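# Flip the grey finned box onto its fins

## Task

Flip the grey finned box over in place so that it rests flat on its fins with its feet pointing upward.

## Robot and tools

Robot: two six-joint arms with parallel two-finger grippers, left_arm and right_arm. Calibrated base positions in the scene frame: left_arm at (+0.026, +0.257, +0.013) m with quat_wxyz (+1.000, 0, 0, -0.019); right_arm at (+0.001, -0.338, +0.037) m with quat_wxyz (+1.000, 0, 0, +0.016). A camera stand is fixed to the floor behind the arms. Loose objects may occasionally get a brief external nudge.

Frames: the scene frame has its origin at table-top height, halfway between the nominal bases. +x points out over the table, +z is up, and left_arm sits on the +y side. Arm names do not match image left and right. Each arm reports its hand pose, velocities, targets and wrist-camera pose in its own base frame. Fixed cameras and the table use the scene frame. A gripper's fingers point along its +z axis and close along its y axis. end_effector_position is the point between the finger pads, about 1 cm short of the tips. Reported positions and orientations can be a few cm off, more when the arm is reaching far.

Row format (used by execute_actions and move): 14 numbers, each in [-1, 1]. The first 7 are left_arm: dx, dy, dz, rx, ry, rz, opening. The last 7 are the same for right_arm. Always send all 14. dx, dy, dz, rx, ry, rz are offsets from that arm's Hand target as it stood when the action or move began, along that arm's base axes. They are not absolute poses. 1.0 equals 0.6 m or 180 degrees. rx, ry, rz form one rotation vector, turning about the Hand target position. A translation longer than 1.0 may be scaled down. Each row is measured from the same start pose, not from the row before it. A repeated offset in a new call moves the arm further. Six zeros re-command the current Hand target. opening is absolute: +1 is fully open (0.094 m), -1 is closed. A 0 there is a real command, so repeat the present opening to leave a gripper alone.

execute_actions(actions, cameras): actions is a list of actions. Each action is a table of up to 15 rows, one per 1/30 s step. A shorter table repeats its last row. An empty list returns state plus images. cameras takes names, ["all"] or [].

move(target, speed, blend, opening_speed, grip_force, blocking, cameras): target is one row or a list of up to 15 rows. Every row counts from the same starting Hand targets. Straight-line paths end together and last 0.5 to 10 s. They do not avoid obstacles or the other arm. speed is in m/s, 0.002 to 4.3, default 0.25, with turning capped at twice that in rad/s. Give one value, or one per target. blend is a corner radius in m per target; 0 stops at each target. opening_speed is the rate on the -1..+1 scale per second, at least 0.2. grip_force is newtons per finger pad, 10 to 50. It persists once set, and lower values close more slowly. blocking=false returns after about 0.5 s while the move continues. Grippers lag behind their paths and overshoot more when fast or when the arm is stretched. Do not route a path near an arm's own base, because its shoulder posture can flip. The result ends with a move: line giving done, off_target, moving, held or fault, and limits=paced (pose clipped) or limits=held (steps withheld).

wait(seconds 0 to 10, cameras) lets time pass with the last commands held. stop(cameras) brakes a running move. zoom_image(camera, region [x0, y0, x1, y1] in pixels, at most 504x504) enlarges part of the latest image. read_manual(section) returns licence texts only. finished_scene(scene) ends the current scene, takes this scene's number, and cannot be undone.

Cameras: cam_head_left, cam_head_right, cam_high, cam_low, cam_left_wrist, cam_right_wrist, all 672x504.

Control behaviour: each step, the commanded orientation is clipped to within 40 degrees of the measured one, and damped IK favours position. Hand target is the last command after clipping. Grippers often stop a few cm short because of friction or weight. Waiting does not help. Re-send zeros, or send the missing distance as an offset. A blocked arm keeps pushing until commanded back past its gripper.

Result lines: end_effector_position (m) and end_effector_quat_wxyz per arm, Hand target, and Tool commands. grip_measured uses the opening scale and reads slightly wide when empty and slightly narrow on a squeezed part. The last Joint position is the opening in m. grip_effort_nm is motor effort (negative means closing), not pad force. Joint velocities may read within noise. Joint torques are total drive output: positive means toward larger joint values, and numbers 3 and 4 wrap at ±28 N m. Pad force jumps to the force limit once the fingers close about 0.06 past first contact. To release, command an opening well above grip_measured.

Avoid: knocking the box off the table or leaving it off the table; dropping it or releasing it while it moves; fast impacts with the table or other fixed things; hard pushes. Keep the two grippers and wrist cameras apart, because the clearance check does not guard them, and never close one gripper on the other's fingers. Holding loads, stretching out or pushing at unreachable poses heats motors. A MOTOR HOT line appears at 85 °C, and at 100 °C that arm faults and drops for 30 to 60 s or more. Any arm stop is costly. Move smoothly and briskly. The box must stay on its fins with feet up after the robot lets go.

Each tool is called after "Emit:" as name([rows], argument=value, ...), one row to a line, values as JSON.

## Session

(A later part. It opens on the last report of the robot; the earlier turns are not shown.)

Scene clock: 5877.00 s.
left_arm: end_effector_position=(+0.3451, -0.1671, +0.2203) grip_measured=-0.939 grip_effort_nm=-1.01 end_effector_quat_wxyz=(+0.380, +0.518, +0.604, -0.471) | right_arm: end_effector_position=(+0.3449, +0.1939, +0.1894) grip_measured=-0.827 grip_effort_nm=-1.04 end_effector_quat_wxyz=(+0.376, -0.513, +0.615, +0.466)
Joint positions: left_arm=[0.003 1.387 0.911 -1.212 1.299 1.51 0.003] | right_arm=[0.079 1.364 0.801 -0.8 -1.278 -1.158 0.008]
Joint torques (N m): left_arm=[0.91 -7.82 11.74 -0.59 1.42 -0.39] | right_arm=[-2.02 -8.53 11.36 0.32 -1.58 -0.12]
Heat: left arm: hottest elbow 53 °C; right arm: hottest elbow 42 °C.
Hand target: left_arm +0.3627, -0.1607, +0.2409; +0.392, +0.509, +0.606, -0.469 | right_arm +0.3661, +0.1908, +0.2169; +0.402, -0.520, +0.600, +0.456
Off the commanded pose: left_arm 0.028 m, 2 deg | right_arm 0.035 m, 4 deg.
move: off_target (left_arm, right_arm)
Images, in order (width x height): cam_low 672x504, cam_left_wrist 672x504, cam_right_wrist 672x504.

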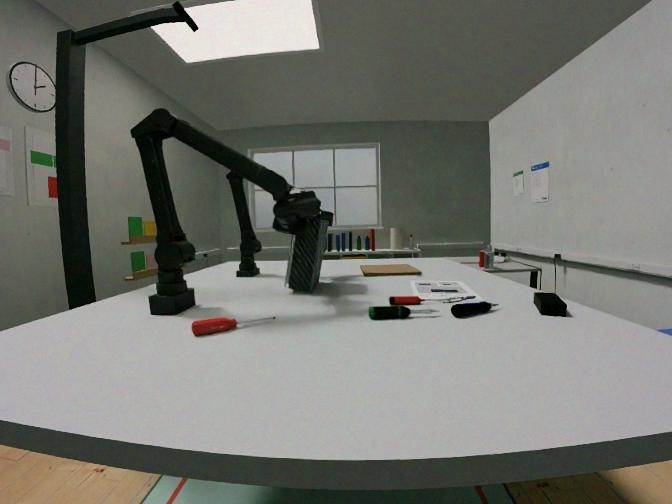

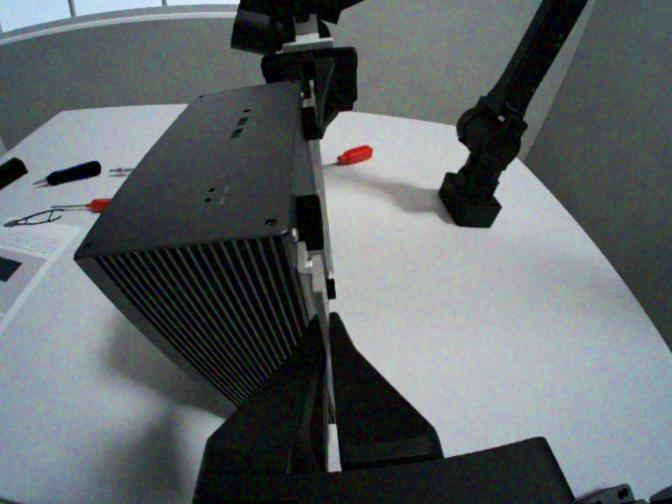

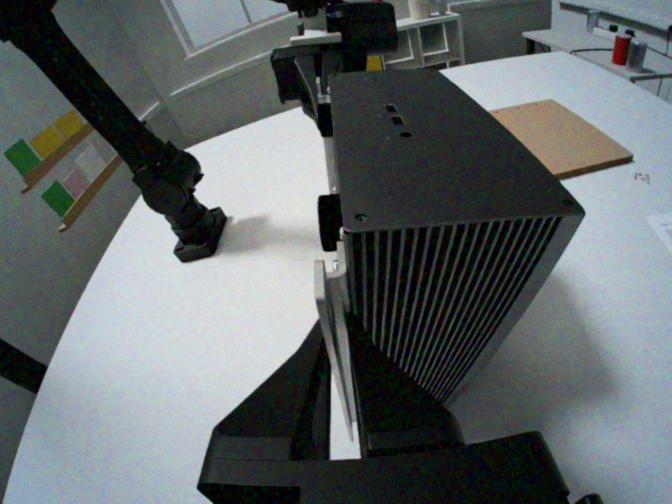

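Emit:
move(target=[0.05, 0.0013, 0, -0.0236, 0.0493, 0.0017, -1, 0.05, -0.002, 0, 0.0243, 0.049, -0.0017, -1], speed=0.03, cameras=["cam_low", "cam_left_wrist", "cam_right_wrist"])

Emit:
zoom_image(camera="cam_low", region=[240, 190, 380, 310])

Scene clock: 5896.43 s.
left_arm: end_effector_position=(+0.3775, -0.1663, +0.2250) grip_measured=-0.939 grip_effort_nm=-1.01 end_effector_quat_wxyz=(+0.352, +0.469, +0.619, -0.522) | right_arm: end_effector_position=(+0.3773, +0.1930, +0.1947) grip_measured=-0.826 grip_effort_nm=-1.04 end_effector_quat_wxyz=(+0.352, -0.463, +0.627, +0.519)
Joint positions: left_arm=[0.011 1.525 1.032 -1.38 1.353 1.549 0.003] | right_arm=[0.061 1.485 0.909 -0.895 -1.354 -1.13 0.008]
Joint torques (N m): left_arm=[0.91 -9.11 10.52 -1.06 1.94 -0.27] | right_arm=[-1.96 -8.88 10.59 0.31 -1.98 -0.1]
Heat: left arm: hottest elbow 55 °C; right arm: hottest elbow 43 °C.
Hand target: left_arm +0.3926, -0.1600, +0.2408; +0.364, +0.455, +0.618, -0.528 | right_arm +0.3961, +0.1897, +0.2169; +0.376, -0.466, +0.612, +0.516
Off the commanded pose: left_arm 0.023 m, 2 deg | right_arm 0.029 m, 3 deg.
move: off_target (left_arm, right_arm)
Images, in order (width x height): cam_low 672x504, cam_left_wrist 672x504, cam_right_wrist 672x504.

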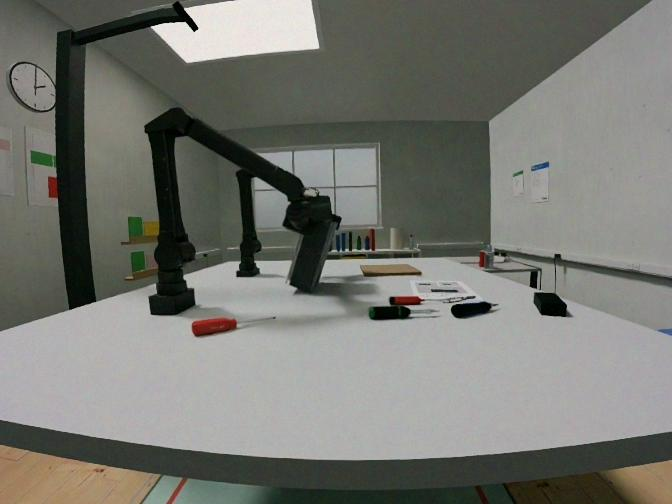

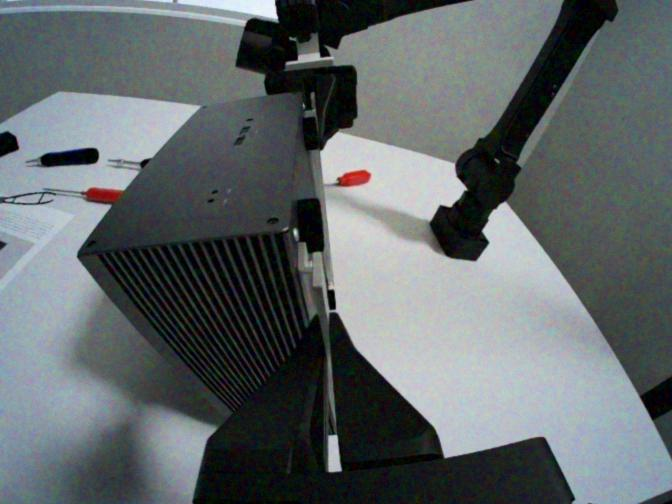

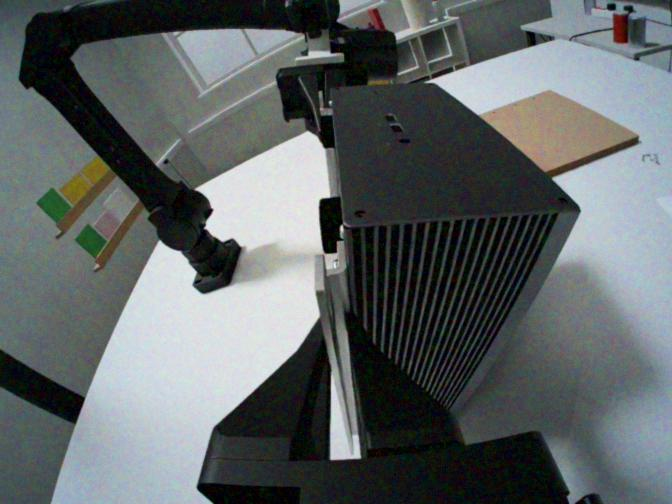

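Scaled by 3.600.

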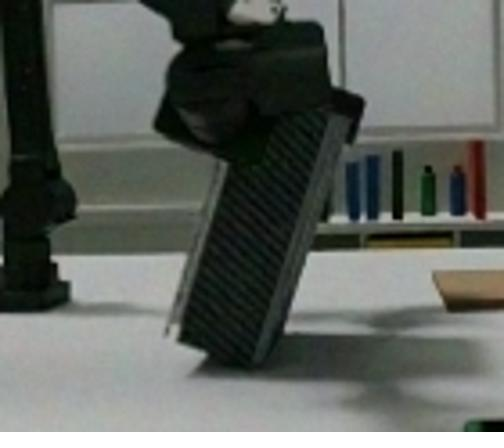

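Emit:
move(target=[0.062, 0.0015, -0.012, -0.0276, 0.0714, 0.0111, -1, 0.06, -0.0025, -0.016, 0.0285, 0.0711, -0.0111, -1], speed=0.03, cameras=["cam_low", "cam_left_wrist", "cam_right_wrist"])

Emit:
zoom_image(camera="cam_low", region=[240, 190, 380, 310])

Scene clock: 5914.20 s.
left_arm: end_effector_position=(+0.4180, -0.1648, +0.2245) grip_measured=-0.939 grip_effort_nm=-1.01 end_effector_quat_wxyz=(+0.324, +0.389, +0.635, -0.583) | right_arm: end_effector_position=(+0.4189, +0.1931, +0.1947) grip_measured=-0.826 grip_effort_nm=-1.04 end_effector_quat_wxyz=(+0.319, -0.383, +0.643, +0.582)
Joint positions: left_arm=[0.02 1.682 1.157 -1.561 1.444 1.575 0.003] | right_arm=[0.049 1.607 1.002 -0.857 -1.45 -0.929 0.008]
Joint torques (N m): left_arm=[0.62 -10.81 9.37 -1.51 1.64 -0.38] | right_arm=[-1.73 -11.46 8.84 0.77 -1.91 0.03]
Heat: left arm: hottest elbow 57 °C; right arm: hottest elbow 45 °C.
Hand target: left_arm +0.4299, -0.1590, +0.2338; +0.321, +0.366, +0.639, -0.596 | right_arm +0.4321, +0.1882, +0.2074; +0.335, -0.378, +0.635, +0.585
Off the commanded pose: left_arm 0.016 m, 3 deg | right_arm 0.019 m, 2 deg.
move: off_target (left_arm, right_arm)
Images, in order (width x height): cam_low 672x504, cam_left_wrist 672x504, cam_right_wrist 672x504.

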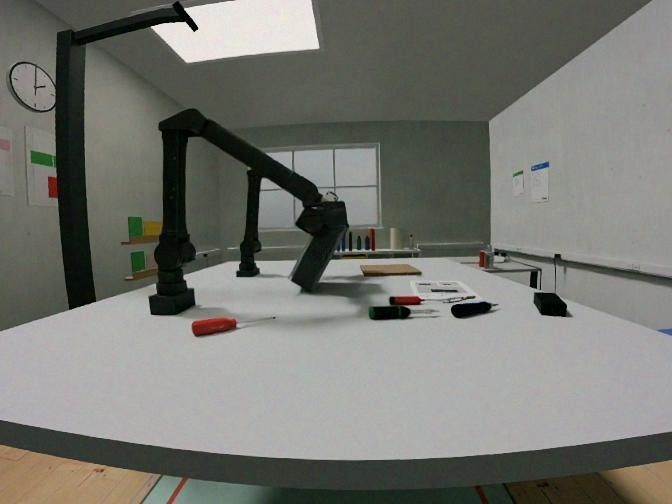

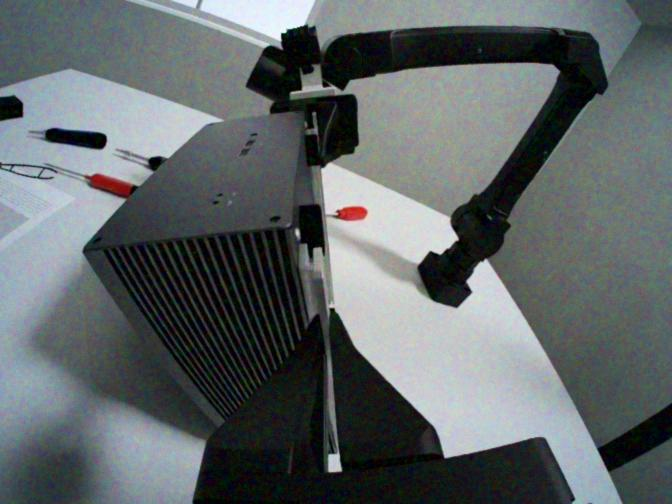

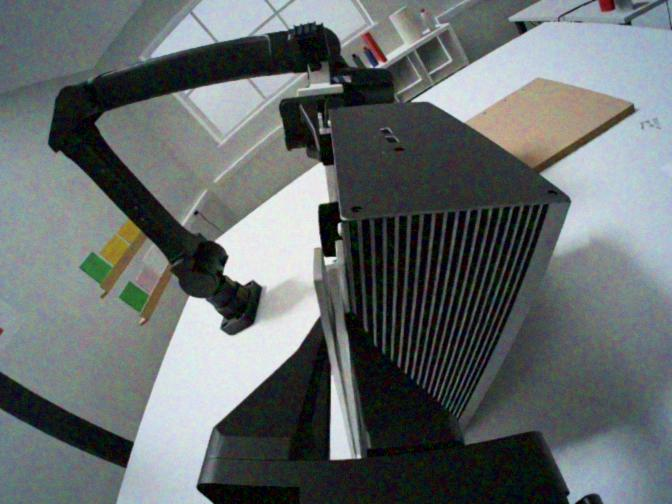

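Scaled by 3.600.

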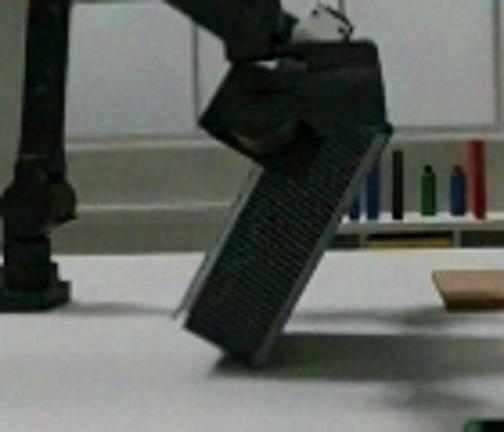

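Emit:
move(target=[0.073, 0.002, -0.028, -0.0206, 0.0939, 0.0133, -1, 0.073, -0.003, -0.03, 0.0039, 0.0943, 0, -1], speed=0.03, cameras=["cam_low", "cam_left_wrist", "cam_right_wrist"])

Emit:
zoom_image(camera="cam_low", region=[240, 190, 380, 310])

Scene clock: 5973.73 s.
left_arm: end_effector_position=(+0.4605, -0.1626, +0.2056) grip_measured=-0.939 grip_effort_nm=-1.01 end_effector_quat_wxyz=(+0.249, +0.267, +0.672, -0.644) | right_arm: end_effector_position=(+0.4645, +0.1927, +0.1770) grip_measured=-0.825 grip_effort_nm=-1.04 end_effector_quat_wxyz=(+0.220, -0.277, +0.683, +0.638)
Joint positions: left_arm=[0.025 1.834 1.263 -1.652 1.513 1.401 0.003] | right_arm=[0.042 1.792 1.18 -1.089 -1.482 -0.848 0.008]
Joint torques (N m): left_arm=[0.15 -13.33 9.33 -1.29 1.63 -0.42] | right_arm=[-1.96 -13.92 8.61 -0.28 -1.5 -0.4]
Heat: left arm: hottest elbow 55 °C; right arm: hottest elbow 42 °C.
Hand target: left_arm +0.4736, -0.1579, +0.2168; +0.248, +0.250, +0.667, -0.656 | right_arm +0.4759, +0.1864, +0.1894; +0.240, -0.286, +0.673, +0.638
Off the commanded pose: left_arm 0.018 m, 2 deg | right_arm 0.018 m, 3 deg.
joint sent to its limit (left arm) — joint 4 (wrist pitch), lower limit. The joint targets still meet the commanded pose.
move: off_target (left_arm, right_arm)
Images, in order (width x height): cam_low 672x504, cam_left_wrist 672x504, cam_right_wrist 672x504.

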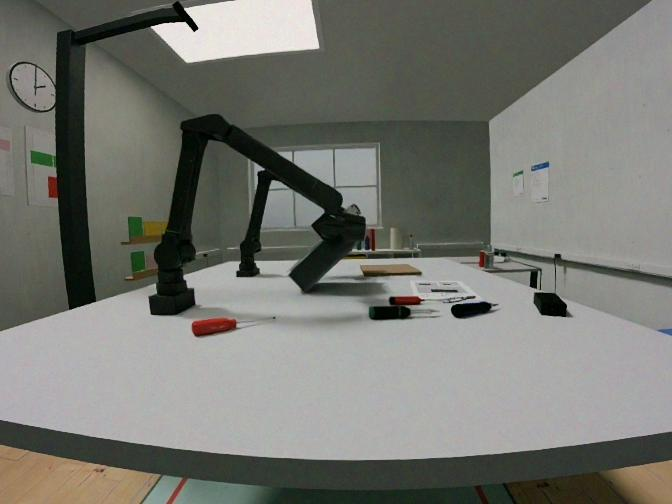

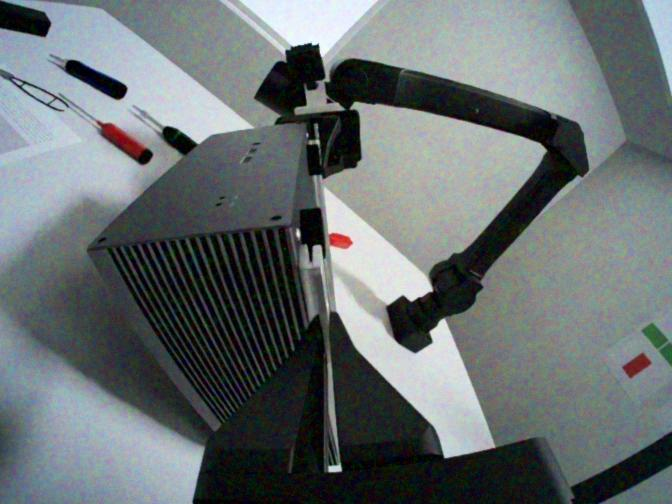

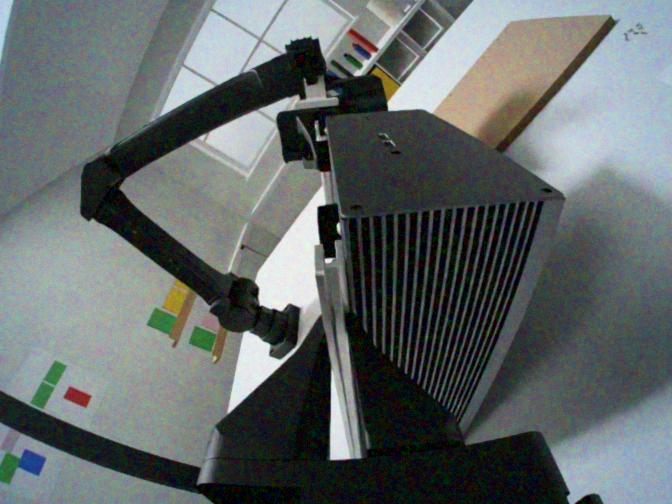

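Scaled by 3.600.

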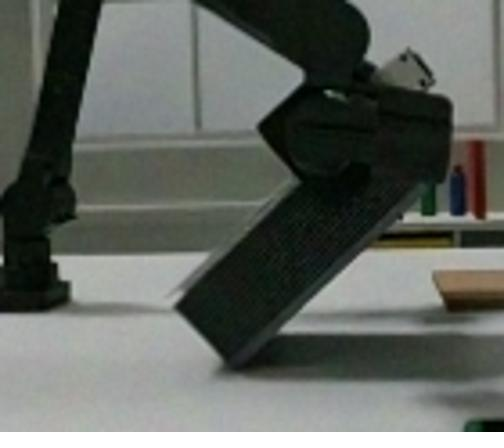

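Emit:
move(target=[0.068, 0.002, -0.037, -0.0022, 0.0778, 0, -1, 0.068, -0.003, -0.037, 0.0032, 0.0777, 0, -1], speed=0.03, cameras=["cam_low", "cam_left_wrist", "cam_right_wrist"])

Emit:
zoom_image(camera="cam_low", region=[240, 190, 380, 310])

Scene clock: 6003.43 s.
left_arm: end_effector_position=(+0.4940, -0.1612, +0.1691) grip_measured=-0.939 grip_effort_nm=-1.01 end_effector_quat_wxyz=(+0.153, +0.168, +0.703, -0.674) | right_arm: end_effector_position=(+0.4993, +0.1912, +0.1423) grip_measured=-0.829 grip_effort_nm=-1.04 end_effector_quat_wxyz=(+0.122, -0.184, +0.709, +0.670)
Joint positions: left_arm=[0.026 1.969 1.355 -1.654 1.513 1.156 0.003] | right_arm=[0.036 1.997 1.36 -1.422 -1.489 -0.924 0.008]
Joint torques (N m): left_arm=[0.03 -16.44 10.92 -1.28 1.73 -0.37] | right_arm=[-1.55 -18.02 9.17 -0.83 -1.63 -0.5]
Heat: left arm: hottest elbow 56 °C; right arm: hottest elbow 42 °C.
Hand target: left_arm +0.5145, -0.1567, +0.1946; +0.166, +0.168, +0.690, -0.684 | right_arm +0.5168, +0.1846, +0.1672; +0.157, -0.204, +0.694, +0.672
Off the commanded pose: left_arm 0.033 m, 2 deg | right_arm 0.031 m, 5 deg.
joint sent to its limit (left arm) — joint 4 (wrist pitch), lower limit. The joint targets still meet the commanded pose.
move: off_target (left_arm, right_arm)
Images, in order (width x height): cam_low 672x504, cam_left_wrist 672x504, cam_right_wrist 672x504.

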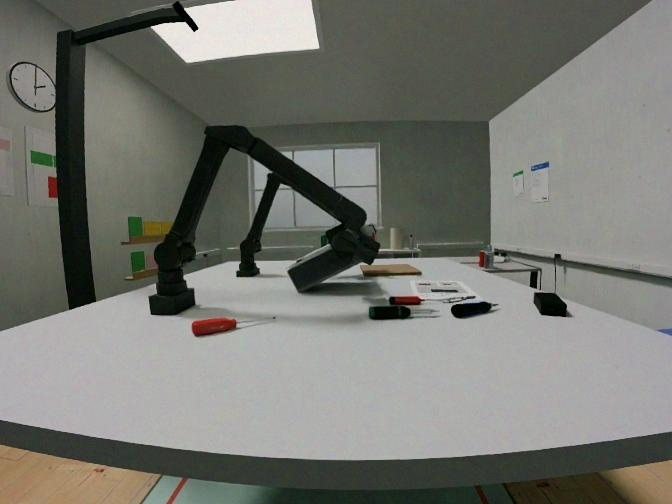

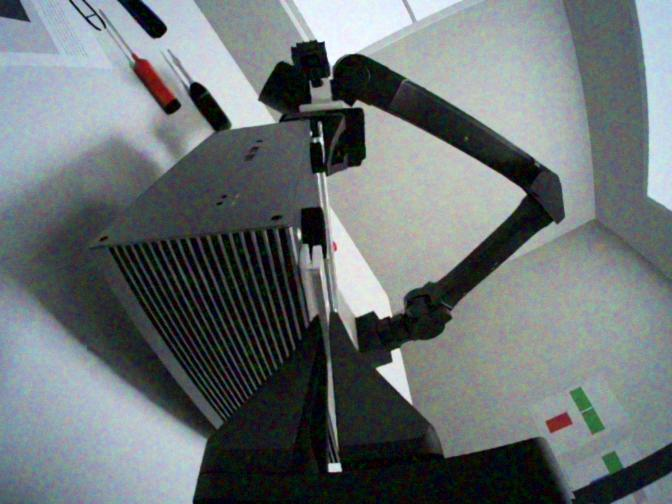

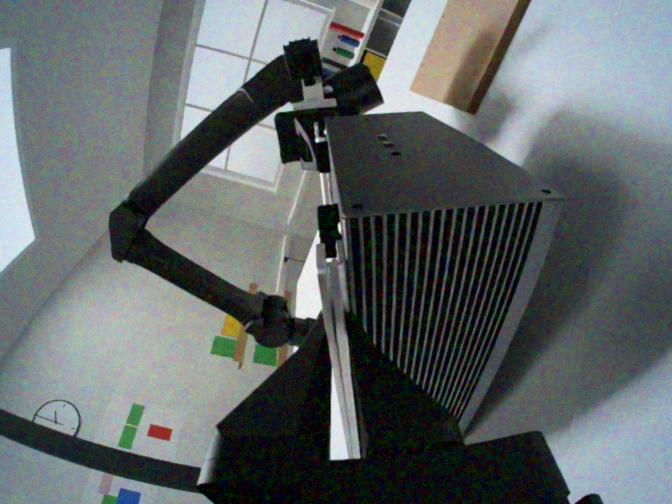

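Scaled by 3.600.

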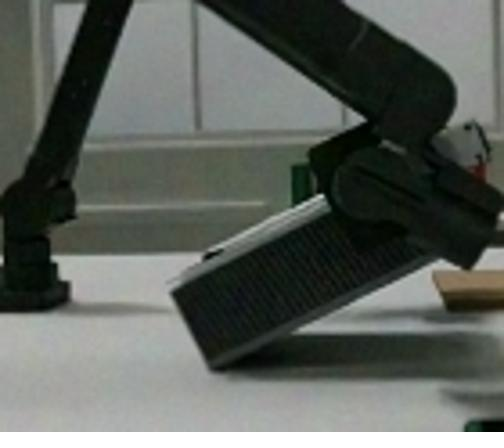

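Emit:
move(target=[0.048, 0.0015, -0.047, -0.002, 0.0722, 0, -1, 0.048, -0.002, -0.047, 0.0056, 0.0721, -0.0049, -1], speed=0.03, cameras=["cam_low", "cam_left_wrist", "cam_right_wrist"])

Emit:
zoom_image(camera="cam_low", region=[240, 190, 380, 310])

Scene clock: 6017.90 s.
left_arm: end_effector_position=(+0.5198, -0.1599, +0.1347) grip_measured=-0.939 grip_effort_nm=-1.01 end_effector_quat_wxyz=(+0.081, +0.092, +0.716, -0.687) | right_arm: end_effector_position=(+0.5250, +0.1901, +0.1087) grip_measured=-0.829 grip_effort_nm=-1.04 end_effector_quat_wxyz=(+0.051, -0.105, +0.717, +0.688)
Joint positions: left_arm=[0.028 2.083 1.436 -1.654 1.513 0.976 0.003] | right_arm=[0.032 2.147 1.478 -1.591 -1.507 -0.91 0.008]
Joint torques (N m): left_arm=[-0.15 -18.61 11.04 -1.31 1.88 -0.65] | right_arm=[-2.32 -19.72 8.9 -1.2 -1.86 -0.35]
Heat: left arm: hottest elbow 55 °C; right arm: hottest elbow 42 °C.
Hand target: left_arm +0.5433, -0.1557, +0.1665; +0.087, +0.089, +0.702, -0.701 | right_arm +0.5456, +0.1833, +0.1390; +0.085, -0.120, +0.703, +0.695
Off the commanded pose: left_arm 0.040 m, 2 deg | right_arm 0.037 m, 5 deg.
joint sent to its limit (left arm) — joint 4 (wrist pitch), lower limit. The joint targets still meet the commanded pose.
move: off_target (left_arm, right_arm)
Images, in order (width x height): cam_low 672x504, cam_left_wrist 672x504, cam_right_wrist 672x504.

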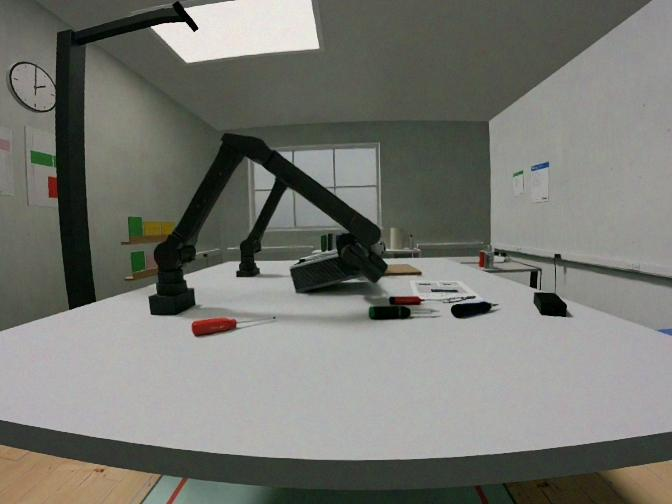

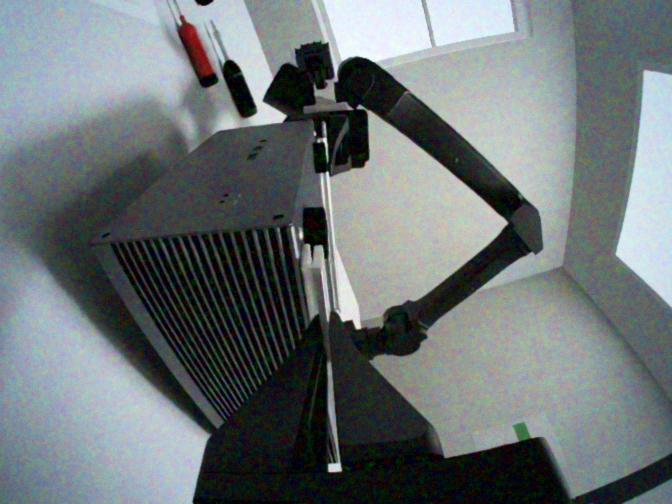

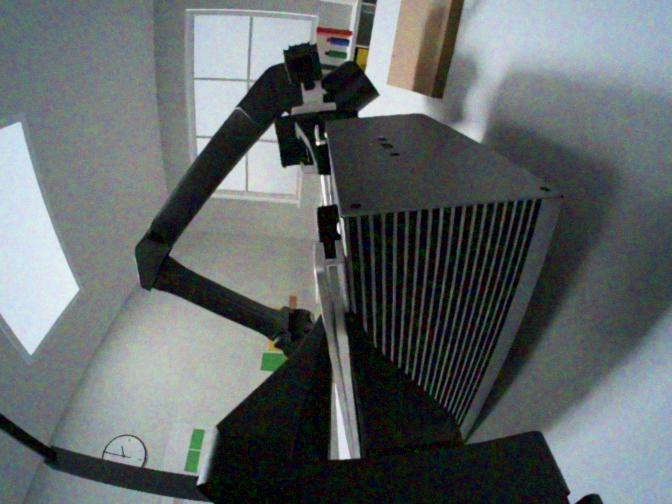

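Scaled by 3.600.

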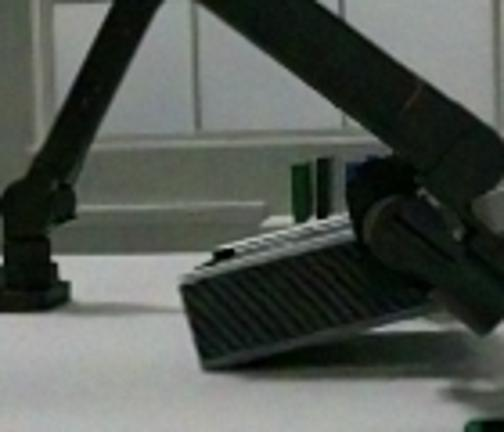

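Emit:
move(target=[0.015, 0.001, -0.05, -0.0012, 0.0444, 0, -1, 0.015, -0.001, -0.05, 0.0031, 0.0444, -0.0054, -1], speed=0.025, cameras=["cam_low", "cam_right_wrist"])

Emit:
zoom_image(camera="cam_low", region=[240, 190, 380, 310])

Scene clock: 6039.57 s.
left_arm: end_effector_position=(+0.5288, -0.1597, +0.1071) grip_measured=-0.939 grip_effort_nm=-1.01 end_effector_quat_wxyz=(+0.032, +0.042, +0.720, -0.692) | right_arm: end_effector_position=(+0.5340, +0.1898, +0.0820) grip_measured=-0.829 grip_effort_nm=-1.04 end_effector_quat_wxyz=(+0.012, -0.053, +0.716, +0.696)
Joint positions: left_arm=[0.028 2.154 1.467 -1.654 1.515 0.876 0.003] | right_arm=[0.03 2.219 1.508 -1.597 -1.53 -0.829 0.008]
Joint torques (N m): left_arm=[-0.15 -19.14 10.52 -1.36 1.83 -0.59] | right_arm=[-1.73 -20.72 8.64 -1.07 -1.74 -0.26]
Heat: left arm: hottest elbow 58 °C; right arm: hottest elbow 42 °C.
Hand target: left_arm +0.5522, -0.1551, +0.1365; +0.038, +0.039, +0.705, -0.707 | right_arm +0.5545, +0.1827, +0.1089; +0.042, -0.065, +0.705, +0.705
Off the commanded pose: left_arm 0.038 m, 2 deg | right_arm 0.035 m, 4 deg.
joint sent to its limit (left arm) — joint 4 (wrist pitch), lower limit. The joint targets still meet the commanded pose.
move: off_target (left_arm, right_arm)
Images, in order (width x height): cam_low 672x504, cam_right_wrist 672x504.

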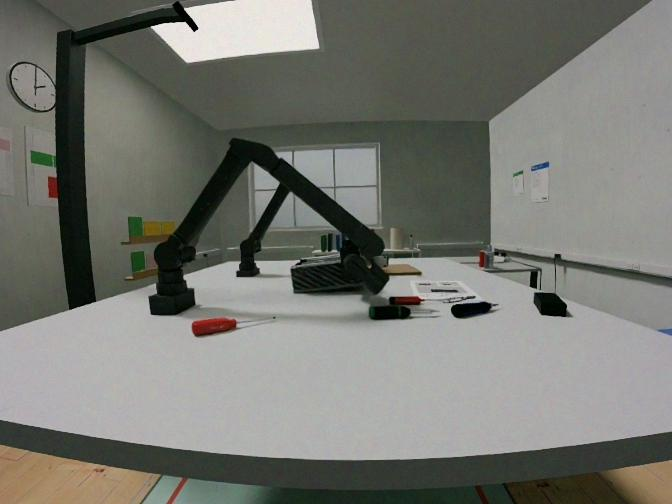

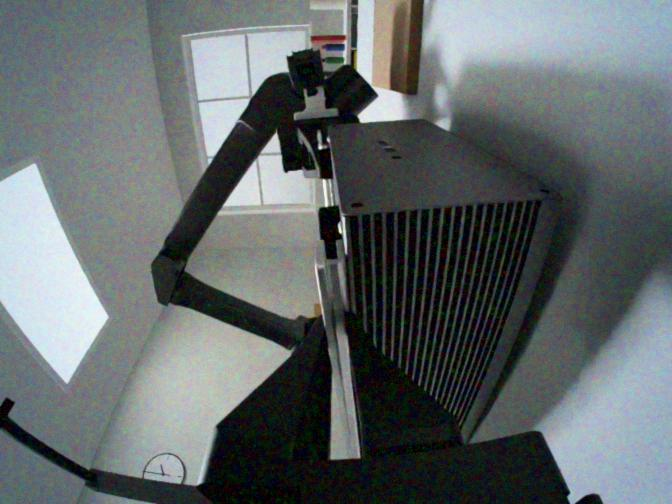

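Scaled by 3.600.

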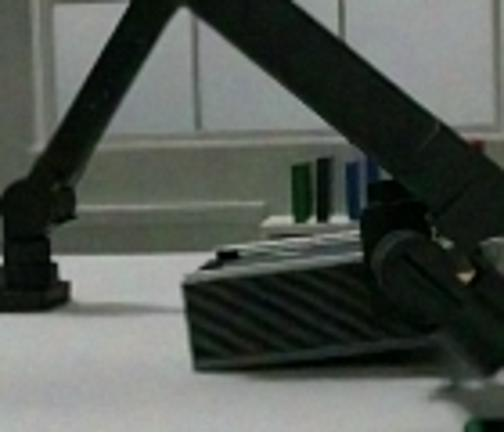

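Emit:
move(target=[0.004, 0, -0.033, -0.0009, 0.033, 0, -1, 0.004, 0, -0.033, 0.0014, 0.033, -0.002, -1], speed=0.02, cameras=["cam_low", "cam_right_wrist", "cam_left_wrist"])

Emit:
zoom_image(camera="cam_low", region=[240, 190, 440, 330])

Scene clock: 6050.53 s.
left_arm: end_effector_position=(+0.5311, -0.1596, +0.0881) grip_measured=-0.939 grip_effort_nm=-1.01 end_effector_quat_wxyz=(-0.001, +0.008, +0.720, -0.694) | right_arm: end_effector_position=(+0.5360, +0.1897, +0.0631) grip_measured=-0.829 grip_effort_nm=-1.04 end_effector_quat_wxyz=(-0.020, -0.017, +0.715, +0.699)
Joint positions: left_arm=[0.028 2.197 1.479 -1.654 1.516 0.813 0.003] | right_arm=[0.03 2.263 1.519 -1.597 -1.539 -0.764 0.008]
Joint torques (N m): left_arm=[-0.09 -19.31 10.1 -1.29 1.82 -0.66] | right_arm=[-1.55 -20.54 8.12 -1.14 -1.75 -0.23]
Heat: left arm: hottest elbow 57 °C; right arm: hottest elbow 42 °C.
Hand target: left_arm +0.5546, -0.1551, +0.1166; +0.001, +0.003, +0.705, -0.709 | right_arm +0.5570, +0.1827, +0.0891; +0.008, -0.026, +0.705, +0.709
Off the commanded pose: left_arm 0.037 m, 3 deg | right_arm 0.034 m, 4 deg.
joint sent to its limit (left arm) — joint 4 (wrist pitch), lower limit. The joint targets still meet the commanded pose.
move: off_target (left_arm, right_arm)
Images, in order (width x height): cam_low 672x504, cam_left_wrist 672x504, cam_right_wrist 672x504.

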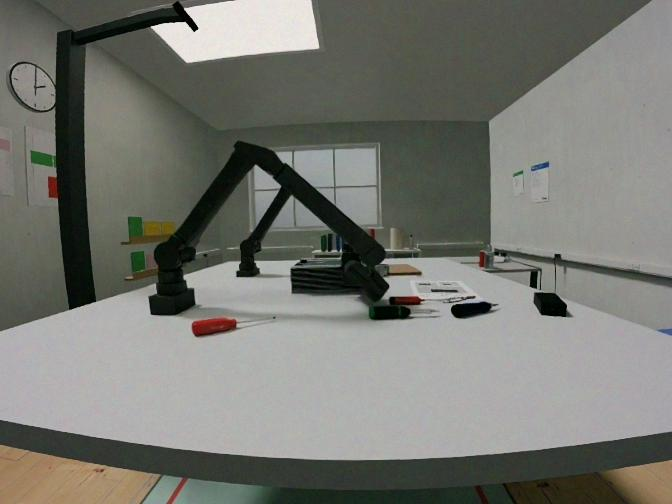

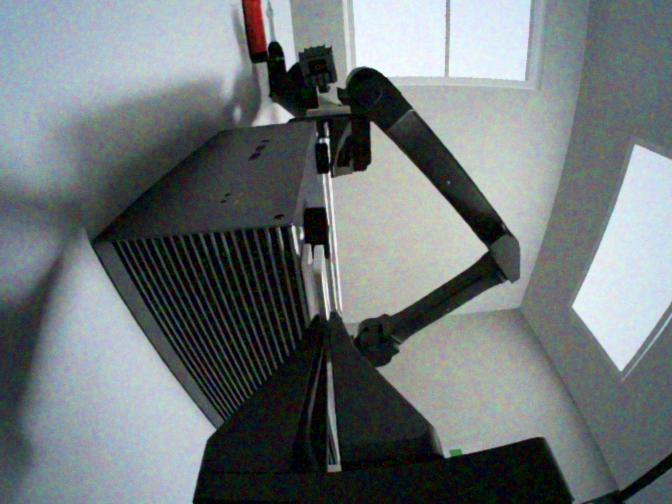

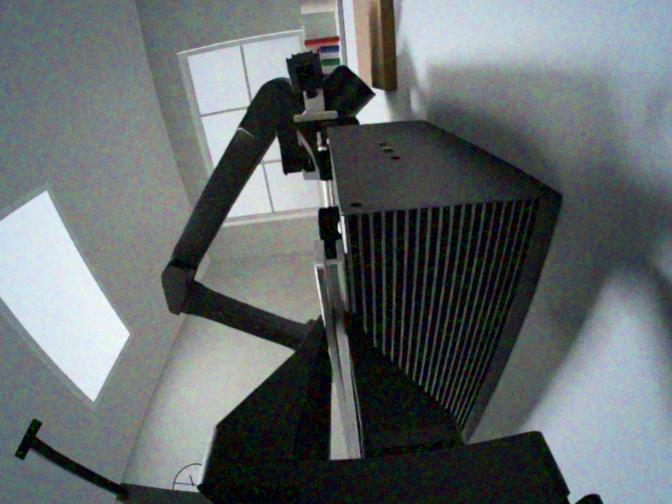

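Scaled by 2.520.

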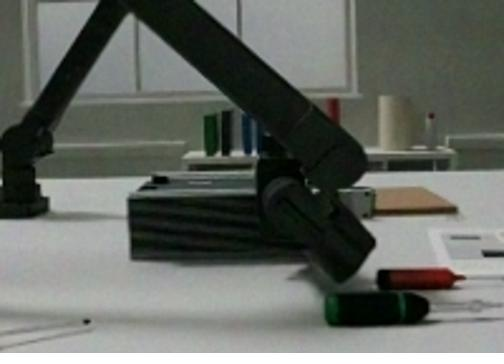

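Emit:
move(target=[0,0,-0.02,0,0,0,-1,0,0,-0.02,0,0,0,-1], speed=0.02, cameras=["cam_low"])

Scene clock: 6098.53 s.
left_arm: end_effector_position=(+0.5317, -0.1596, +0.0863) grip_measured=-0.939 grip_effort_nm=-1.01 end_effector_quat_wxyz=(-0.001, +0.006, +0.720, -0.694) | right_arm: end_effector_position=(+0.5360, +0.1897, +0.0626) grip_measured=-0.829 grip_effort_nm=-1.04 end_effector_quat_wxyz=(-0.022, -0.015, +0.715, +0.699)
Joint positions: left_arm=[0.028 2.202 1.481 -1.654 1.519 0.813 0.003] | right_arm=[0.03 2.264 1.519 -1.597 -1.539 -0.762 0.008]
Joint torques (N m): left_arm=[-0.09 -17.79 10.21 -1.37 1.71 -0.46] | right_arm=[-2.2 -19.08 8.36 -0.8 -1.73 -0.29]
Heat: left arm: hottest elbow 56 °C; right arm: hottest elbow 41 °C.
Hand target: left_arm +0.5546, -0.1553, +0.1046; +0.001, +0.003, +0.705, -0.709 | right_arm +0.5569, +0.1827, +0.0772; +0.008, -0.026, +0.705, +0.709
Off the commanded pose: left_arm 0.030 m, 2 deg | right_arm 0.026 m, 4 deg.
joint sent to its limit (left arm) — joint 4 (wrist pitch), lower limit. The joint targets still meet the commanded pose.
move: off_target (left_arm, right_arm)
Images, in order (width x height): cam_low 672x504.

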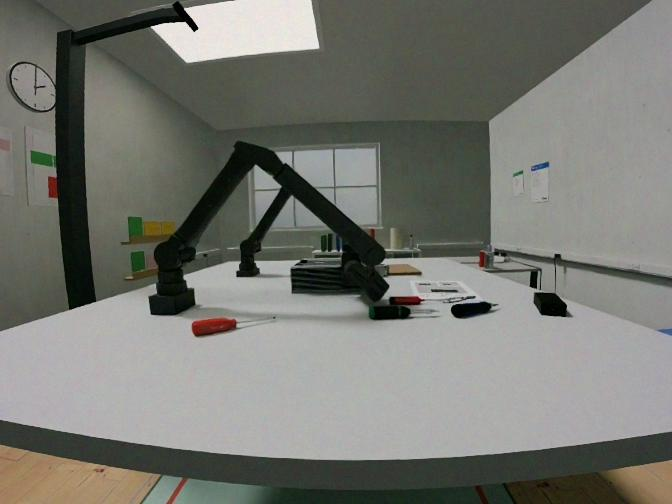

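Emit:
move(target=[-0.01,0,-0.02,0,0,0,-1,-0.01,0,-0.018,0,0,0,-1], speed=0.02, cameras=["cam_low"])

Emit:
zoom_image(camera="cam_low", region=[240, 220, 440, 340])

Scene clock: 6104.10 s.
left_arm: end_effector_position=(+0.5316, -0.1597, +0.0860) grip_measured=-0.939 grip_effort_nm=-1.01 end_effector_quat_wxyz=(+0.001, +0.007, +0.719, -0.695) | right_arm: end_effector_position=(+0.5360, +0.1897, +0.0623) grip_measured=-0.829 grip_effort_nm=-1.04 end_effector_quat_wxyz=(-0.020, -0.016, +0.715, +0.699)
Joint positions: left_arm=[0.028 2.204 1.481 -1.659 1.521 0.823 0.003] | right_arm=[0.03 2.265 1.519 -1.597 -1.54 -0.765 0.008]
Joint torques (N m): left_arm=[-0.03 -16.56 9.07 -1.28 1.59 -0.26] | right_arm=[-1.55 -17.26 7.04 -0.09 -1.7 -0.39]
Heat: left arm: hottest elbow 57 °C; right arm: hottest elbow 41 °C.
Hand target: left_arm +0.5486, -0.1553, +0.0927; +0.001, +0.003, +0.705, -0.709 | right_arm +0.5509, +0.1828, +0.0664; +0.008, -0.026, +0.705, +0.709
Off the commanded pose: left_arm 0.019 m, 2 deg | right_arm 0.017 m, 4 deg.
joint sent to its limit (left arm) — joint 4 (wrist pitch), lower limit. The joint targets still meet the commanded pose.
move: off_target (left_arm, right_arm)
Images, in order (width x height): cam_low 672x504.

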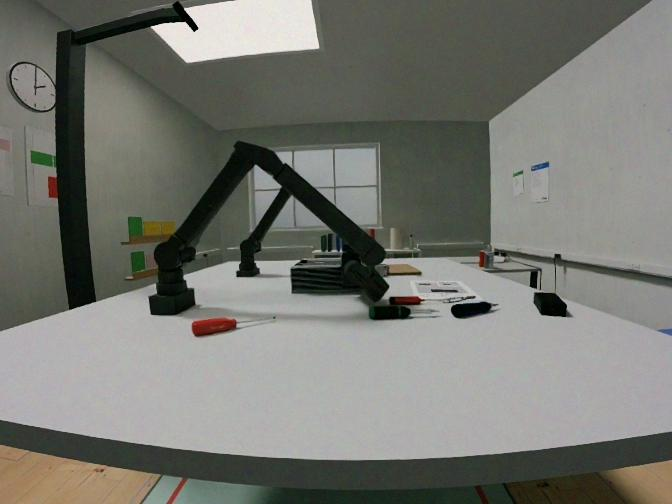

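Scaled by 2.520.

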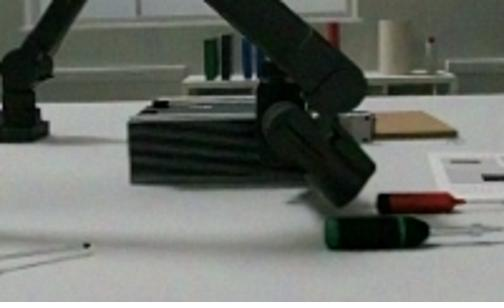

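Emit:
move(target=[-0.01,0,-0.014,0,0,0,-1,-0.01,0,-0.014,0,0,0,-1], speed=0.02, cameras=["cam_left_wrist","cam_right_wrist"])

Scene clock: 6110.50 s.
left_arm: end_effector_position=(+0.5316, -0.1597, +0.0857) grip_measured=-0.939 grip_effort_nm=-1.01 end_effector_quat_wxyz=(+0.003, +0.008, +0.718, -0.696) | right_arm: end_effector_position=(+0.5361, +0.1897, +0.0620) grip_measured=-0.829 grip_effort_nm=-1.04 end_effector_quat_wxyz=(-0.018, -0.018, +0.714, +0.700)
Joint positions: left_arm=[0.028 2.206 1.481 -1.665 1.524 0.836 0.003] | right_arm=[0.03 2.265 1.517 -1.592 -1.542 -0.768 0.008]
Joint torques (N m): left_arm=[0.03 -16.03 7.73 -0.96 1.46 -0.09] | right_arm=[-1.73 -16.91 5.74 0.38 -1.63 -0.47]
Heat: left arm: hottest elbow 57 °C; right arm: hottest elbow 41 °C.
Hand target: left_arm +0.5426, -0.1553, +0.0843; +0.001, +0.003, +0.705, -0.709 | right_arm +0.5449, +0.1828, +0.0580; +0.008, -0.026, +0.705, +0.709
Off the commanded pose: left_arm 0.012 m, 2 deg | right_arm 0.012 m, 3 deg.
joint sent to its limit (left arm) — joint 4 (wrist pitch), lower limit. The joint targets still meet the commanded pose.
move: off_target (left_arm, right_arm)
Images, in order (width x height): cam_left_wrist 672x504, cam_right_wrist 672x504.

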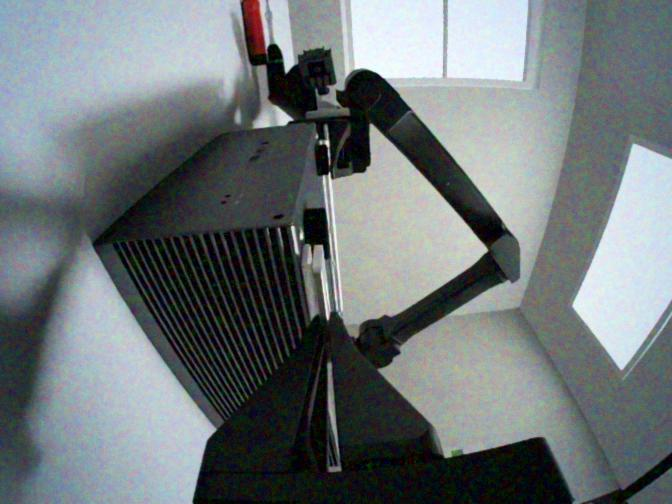

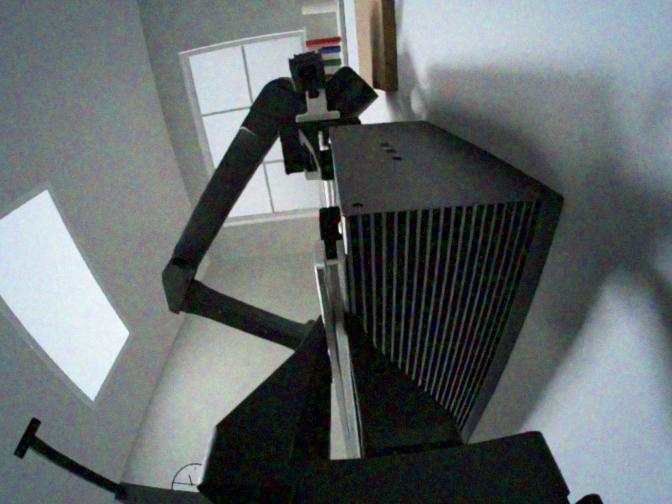

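Emit:
move(target=[0,0,0,0,0,0,-0.3,0,0,0,0,0,0,-0.3], speed=0.02, opening_speed=0.4, cameras=["cam_left_wrist","cam_right_wrist","cam_low"])

Scene clock: 6118.50 s.
left_arm: end_effector_position=(+0.5340, -0.1598, +0.0876) grip_measured=-0.304 grip_effort_nm=0.16 end_effector_quat_wxyz=(+0.008, +0.002, +0.713, -0.701) | right_arm: end_effector_position=(+0.5384, +0.1898, +0.0620) grip_measured=-0.303 grip_effort_nm=0.08 end_effector_quat_wxyz=(+0.000, -0.025, +0.708, +0.705)
Joint positions: left_arm=[0.028 2.207 1.481 -1.667 1.544 0.836 0.033] | right_arm=[0.03 2.267 1.514 -1.575 -1.564 -0.792 0.033]
Joint torques (N m): left_arm=[-0.09 -16.21 7.75 -0.88 0.64 -0.11] | right_arm=[-1.9 -17.08 5.83 -0.08 -0.73 -0.24]
Heat: left arm: hottest elbow 56 °C; right arm: hottest elbow 41 °C.
Hand target: left_arm +0.5426, -0.1553, +0.0841; +0.001, +0.003, +0.705, -0.709 | right_arm +0.5450, +0.1829, +0.0580; +0.008, -0.027, +0.705, +0.709
Off the commanded pose: left_arm 0.010 m, 2 deg | right_arm 0.010 m, 1 deg.
joint sent to its limit (left arm) — joint 4 (wrist pitch), lower limit. The joint targets still meet the commanded pose.
move: done
Images, in order (width x height): cam_low 672x504, cam_left_wrist 672x504, cam_right_wrist 672x504.

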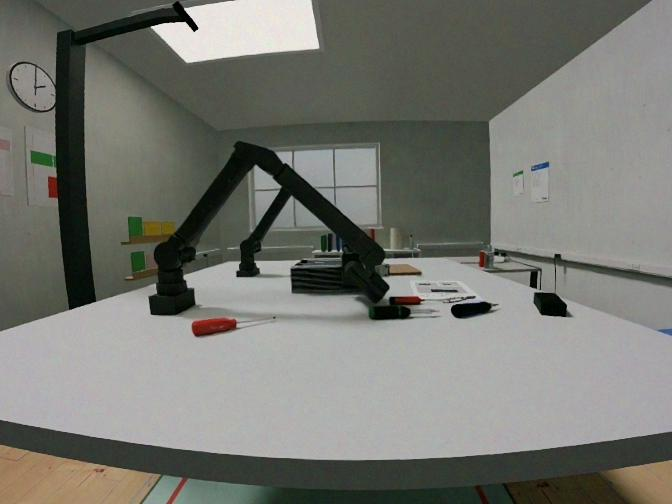

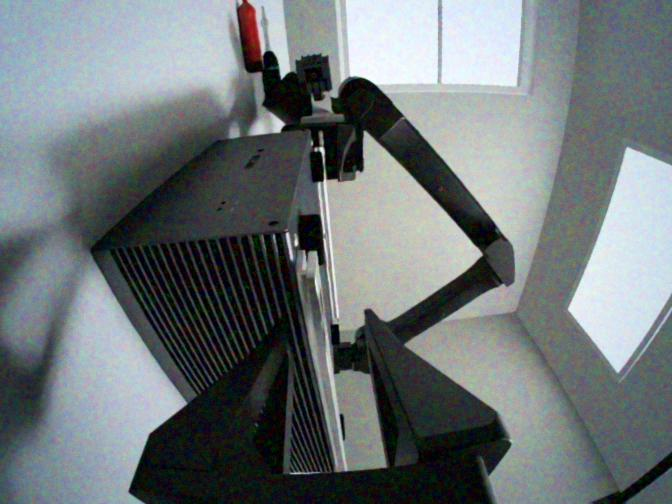

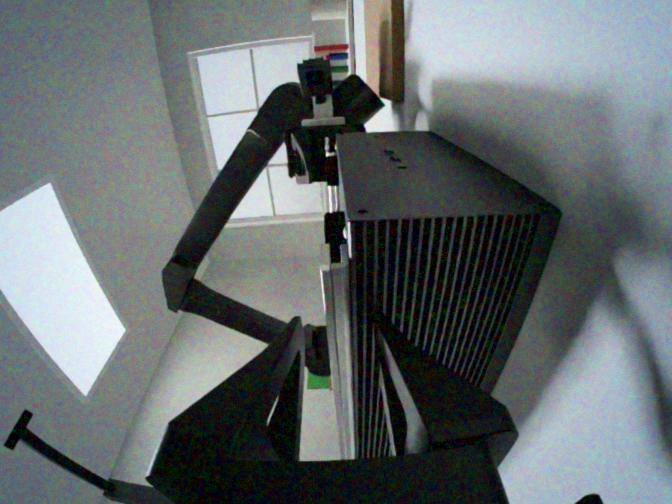

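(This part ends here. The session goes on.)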